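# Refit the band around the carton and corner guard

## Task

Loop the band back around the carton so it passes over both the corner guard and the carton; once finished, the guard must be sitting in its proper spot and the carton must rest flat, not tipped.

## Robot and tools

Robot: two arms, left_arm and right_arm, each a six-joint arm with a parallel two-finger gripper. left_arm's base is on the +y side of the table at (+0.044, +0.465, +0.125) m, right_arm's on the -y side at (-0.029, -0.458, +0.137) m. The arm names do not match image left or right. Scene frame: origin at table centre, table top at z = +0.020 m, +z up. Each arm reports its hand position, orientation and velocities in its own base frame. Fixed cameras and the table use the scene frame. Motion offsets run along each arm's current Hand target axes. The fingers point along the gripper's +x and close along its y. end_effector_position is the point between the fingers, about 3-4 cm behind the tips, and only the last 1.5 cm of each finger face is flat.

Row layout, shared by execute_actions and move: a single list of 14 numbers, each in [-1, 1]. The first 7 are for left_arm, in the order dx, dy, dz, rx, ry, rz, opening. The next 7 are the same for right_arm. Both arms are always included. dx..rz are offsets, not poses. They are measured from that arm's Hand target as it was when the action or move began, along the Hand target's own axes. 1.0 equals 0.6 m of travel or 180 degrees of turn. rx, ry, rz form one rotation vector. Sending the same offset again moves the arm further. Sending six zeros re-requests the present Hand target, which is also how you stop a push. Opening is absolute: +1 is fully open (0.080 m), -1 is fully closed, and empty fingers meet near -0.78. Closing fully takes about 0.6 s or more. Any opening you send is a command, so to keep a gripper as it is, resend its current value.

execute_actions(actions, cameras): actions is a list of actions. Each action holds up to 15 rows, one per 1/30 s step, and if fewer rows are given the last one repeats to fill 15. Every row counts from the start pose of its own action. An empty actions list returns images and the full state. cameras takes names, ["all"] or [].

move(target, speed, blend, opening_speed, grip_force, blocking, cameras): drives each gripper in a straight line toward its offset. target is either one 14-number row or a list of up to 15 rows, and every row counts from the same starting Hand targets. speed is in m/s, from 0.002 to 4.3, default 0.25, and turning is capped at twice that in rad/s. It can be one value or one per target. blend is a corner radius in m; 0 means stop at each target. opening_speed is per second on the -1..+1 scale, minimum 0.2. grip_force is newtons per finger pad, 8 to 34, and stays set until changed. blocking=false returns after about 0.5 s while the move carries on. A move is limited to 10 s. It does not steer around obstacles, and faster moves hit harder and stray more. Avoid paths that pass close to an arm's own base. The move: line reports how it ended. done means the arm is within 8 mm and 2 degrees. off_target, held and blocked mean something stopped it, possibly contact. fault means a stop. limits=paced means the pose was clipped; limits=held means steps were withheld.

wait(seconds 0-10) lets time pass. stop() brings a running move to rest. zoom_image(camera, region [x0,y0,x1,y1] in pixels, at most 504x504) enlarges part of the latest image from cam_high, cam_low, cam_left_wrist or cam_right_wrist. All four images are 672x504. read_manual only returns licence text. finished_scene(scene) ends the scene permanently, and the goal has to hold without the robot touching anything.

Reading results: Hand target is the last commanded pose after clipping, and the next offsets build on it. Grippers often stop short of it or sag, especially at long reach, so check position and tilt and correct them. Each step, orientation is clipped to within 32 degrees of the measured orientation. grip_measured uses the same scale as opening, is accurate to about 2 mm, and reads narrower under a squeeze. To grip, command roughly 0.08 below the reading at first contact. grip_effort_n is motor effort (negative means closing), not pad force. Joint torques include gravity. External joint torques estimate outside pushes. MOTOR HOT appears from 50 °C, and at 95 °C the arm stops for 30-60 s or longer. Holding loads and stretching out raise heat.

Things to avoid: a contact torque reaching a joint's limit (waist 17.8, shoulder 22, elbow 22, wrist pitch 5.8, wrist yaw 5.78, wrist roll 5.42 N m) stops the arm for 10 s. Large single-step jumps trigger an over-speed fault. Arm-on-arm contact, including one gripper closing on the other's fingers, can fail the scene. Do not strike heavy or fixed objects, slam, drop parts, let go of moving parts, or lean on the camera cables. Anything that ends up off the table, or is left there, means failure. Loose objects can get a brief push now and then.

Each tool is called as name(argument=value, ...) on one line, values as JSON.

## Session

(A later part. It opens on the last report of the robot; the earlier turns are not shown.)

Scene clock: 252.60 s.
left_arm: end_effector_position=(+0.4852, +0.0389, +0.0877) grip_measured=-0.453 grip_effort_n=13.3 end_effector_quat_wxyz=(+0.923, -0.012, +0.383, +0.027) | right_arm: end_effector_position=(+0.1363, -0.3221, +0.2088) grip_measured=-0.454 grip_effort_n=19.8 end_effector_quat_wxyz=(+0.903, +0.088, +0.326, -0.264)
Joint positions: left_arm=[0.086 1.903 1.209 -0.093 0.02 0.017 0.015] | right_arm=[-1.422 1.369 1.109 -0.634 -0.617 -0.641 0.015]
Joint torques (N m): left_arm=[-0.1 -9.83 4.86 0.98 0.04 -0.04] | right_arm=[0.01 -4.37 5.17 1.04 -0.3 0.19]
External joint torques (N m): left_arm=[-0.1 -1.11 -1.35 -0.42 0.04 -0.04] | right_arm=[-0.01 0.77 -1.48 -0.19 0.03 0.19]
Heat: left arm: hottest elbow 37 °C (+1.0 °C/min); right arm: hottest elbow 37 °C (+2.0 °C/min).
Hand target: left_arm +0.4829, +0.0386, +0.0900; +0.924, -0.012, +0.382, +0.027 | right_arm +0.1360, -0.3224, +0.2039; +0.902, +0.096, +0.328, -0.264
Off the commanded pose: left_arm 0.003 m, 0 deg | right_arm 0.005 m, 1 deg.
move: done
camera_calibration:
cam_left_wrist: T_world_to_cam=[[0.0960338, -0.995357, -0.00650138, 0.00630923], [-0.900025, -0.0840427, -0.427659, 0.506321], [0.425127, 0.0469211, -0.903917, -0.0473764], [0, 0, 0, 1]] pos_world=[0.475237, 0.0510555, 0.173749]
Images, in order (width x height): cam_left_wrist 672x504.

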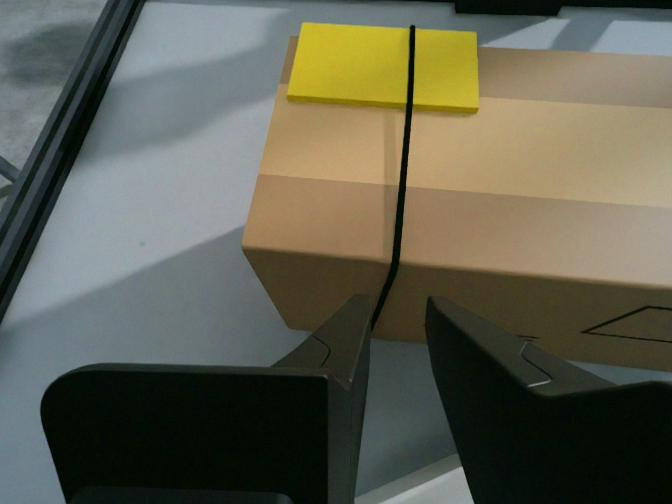

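move(target=[[-0.12, 0, 0, 0, 0, 0, -0.45, 0, 0, 0, 0, 0, 0, -0.45],[-0.2277, 0.0038, -0.2042, 0.0101, -0.1366, -0.0164, 1.0, 0, 0, 0, 0, 0, 0, -0.45]], speed=0.2, blend=[0.03, 0], cameras=["all"])

zoom_image(camera="cam_left_wrist", region=[270, 80, 480, 300])

Scene clock: 255.87 s.
left_arm: end_effector_position=(+0.3015, +0.0298, +0.0999) grip_measured=+0.996 grip_effort_n=13.7 end_effector_quat_wxyz=(+0.984, -0.003, +0.179, +0.000) | right_arm: end_effector_position=(+0.1363, -0.3221, +0.2088) grip_measured=-0.454 grip_effort_n=19.8 end_effector_quat_wxyz=(+0.903, +0.088, +0.326, -0.264)
Joint positions: left_arm=[0.185 1.146 0.182 0.598 0.175 0.06 0.08] | right_arm=[-1.422 1.369 1.109 -0.634 -0.617 -0.641 0.015]
Joint torques (N m): left_arm=[0.32 -3.51 4.36 1.7 0.13 0.1] | right_arm=[-0.02 -4.39 5.18 1.04 -0.29 0.17]
External joint torques (N m): left_arm=[0.34 -0.92 -1.36 0.03 0.08 0.1] | right_arm=[-0.02 0.68 -1.43 -0.19 0.02 0.17]
Heat: left arm: hottest elbow 37 °C (+1.0 °C/min); right arm: hottest elbow 37 °C (+2.0 °C/min).
Hand target: left_arm +0.2998, +0.0300, +0.0997; +0.984, -0.002, +0.177, -0.001 | right_arm +0.1360, -0.3224, +0.2039; +0.902, +0.096, +0.328, -0.264
Off the commanded pose: left_arm 0.002 m, 0 deg | right_arm 0.005 m, 1 deg.
move: done
camera_calibration:
cam_left_wrist: T_world_to_cam=[[0.0366362, -0.999235, 0.0136755, 0.0309686], [-0.644782, -0.0340911, -0.763606, 0.300509], [0.763488, 0.0191579, -0.645537, -0.0848882], [0, 0, 0, 1]] pos_world=[0.257439, 0.0428159, 0.174248]
cam_right_wrist: T_world_to_cam=[[-0.528135, -0.848311, -0.0379662, -0.184013], [-0.731719, 0.477325, -0.486568, 0.38087], [0.430883, -0.229193, -0.872817, 0.126141], [0, 0, 0, 1]] pos_world=[0.127154, -0.308988, 0.288431]

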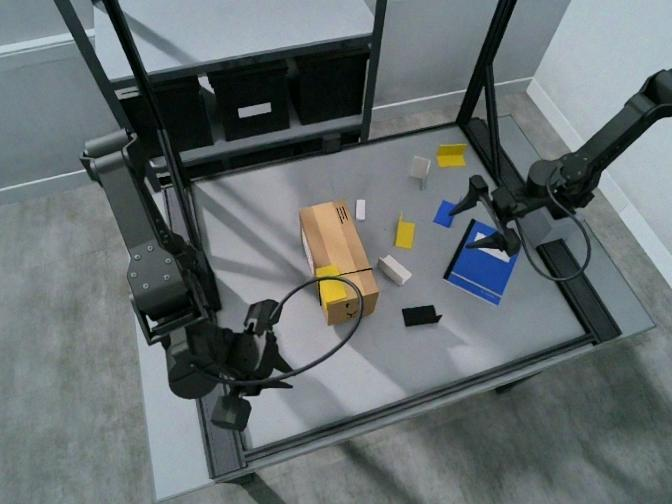

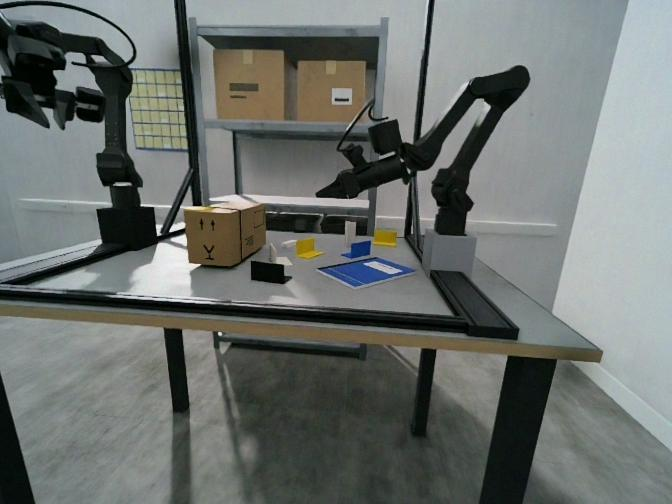

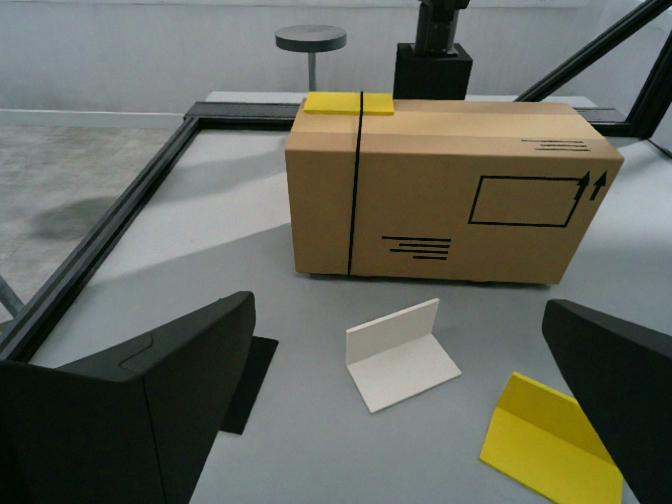

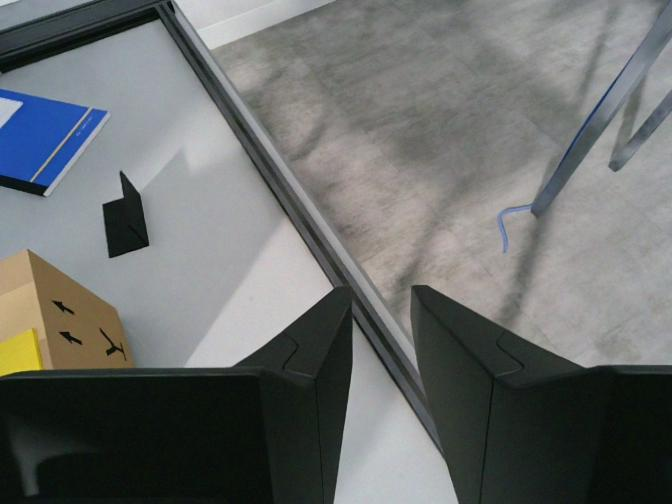

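Scaled by 2.291 from the camera's 672x504 image, which has a finer 960x720 frame.

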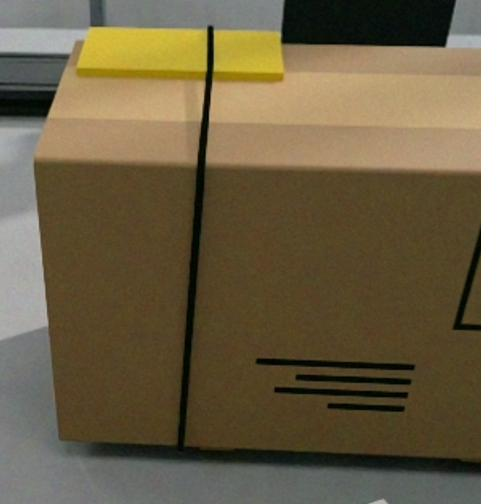

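move(target=[0,0,0,0,0,0,1.0, -0.0238, 0.3303, -0.1807, -0.0850, -0.0976, 0.1416, 1.0], speed=0.2, cameras=["cam_right_wrist"])

zoom_image(camera="cam_right_wrist", region=[180, 60, 500, 300])

Scene clock: 260.07 s.
left_arm: end_effector_position=(+0.3015, +0.0298, +0.0999) grip_measured=+0.997 grip_effort_n=12.8 end_effector_quat_wxyz=(+0.984, -0.003, +0.179, +0.000) | right_arm: end_effector_position=(+0.1749, -0.1138, +0.1314) grip_measured=+0.996 grip_effort_n=19.8 end_effector_quat_wxyz=(+0.981, +0.002, +0.192, -0.028)
Joint positions: left_arm=[0.185 1.146 0.182 0.598 0.175 0.06 0.08] | right_arm=[-1.245 0.686 0.315 -0.456 -1.033 -0.757 0.08]
Joint torques (N m): left_arm=[0.42 -3.22 4.34 1.69 0.13 0.09] | right_arm=[0.27 -1.06 4.99 0.97 -0.57 0.18]
External joint torques (N m): left_arm=[0.43 -0.62 -1.42 0.01 0.09 0.09] | right_arm=[0.27 -0.51 -1.51 -0.18 -0.15 0.18]
Heat: left arm: hottest wrist pitch 38 °C (+1.0 °C/min); right arm: hottest elbow 37 °C (+1.0 °C/min).
Hand target: left_arm +0.2998, +0.0300, +0.0997; +0.984, -0.002, +0.177, -0.001 | right_arm +0.1750, -0.1120, +0.1300; +0.981, +0.005, +0.190, -0.026
Off the commanded pose: left_arm 0.002 m, 0 deg | right_arm 0.002 m, 0 deg.
move: done
camera_calibration:
cam_right_wrist: T_world_to_cam=[[-0.0330245, -0.998635, -0.0404769, -0.093198], [-0.687183, 0.0520952, -0.724615, 0.247185], [0.725734, 0.00388501, -0.687965, 0.0403249], [0, 0, 0, 1]] pos_world=[0.137518, -0.106105, 0.203084]
Images, in order (width x height): cam_right_wrist 672x504.

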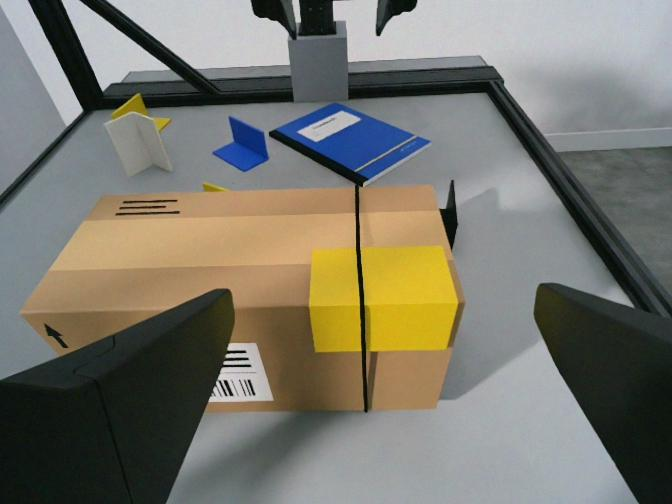

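Scaled by 1.575 from the camera's 672x504 image, which has a finer 960x720 frame.

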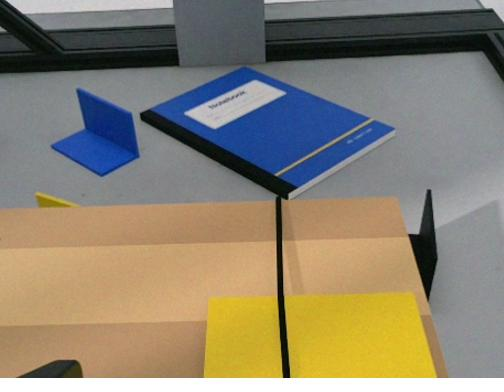

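zoom_image(camera="cam_right_wrist", region=[280, 170, 500, 430])

Scaled by 1.938 from the camera's 672x504 image, which has a finer 960x720 frame.

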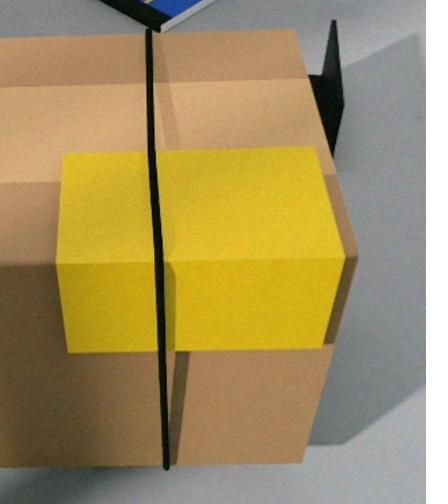

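finished_scene(scene=1)

The scene is finished: the task was done.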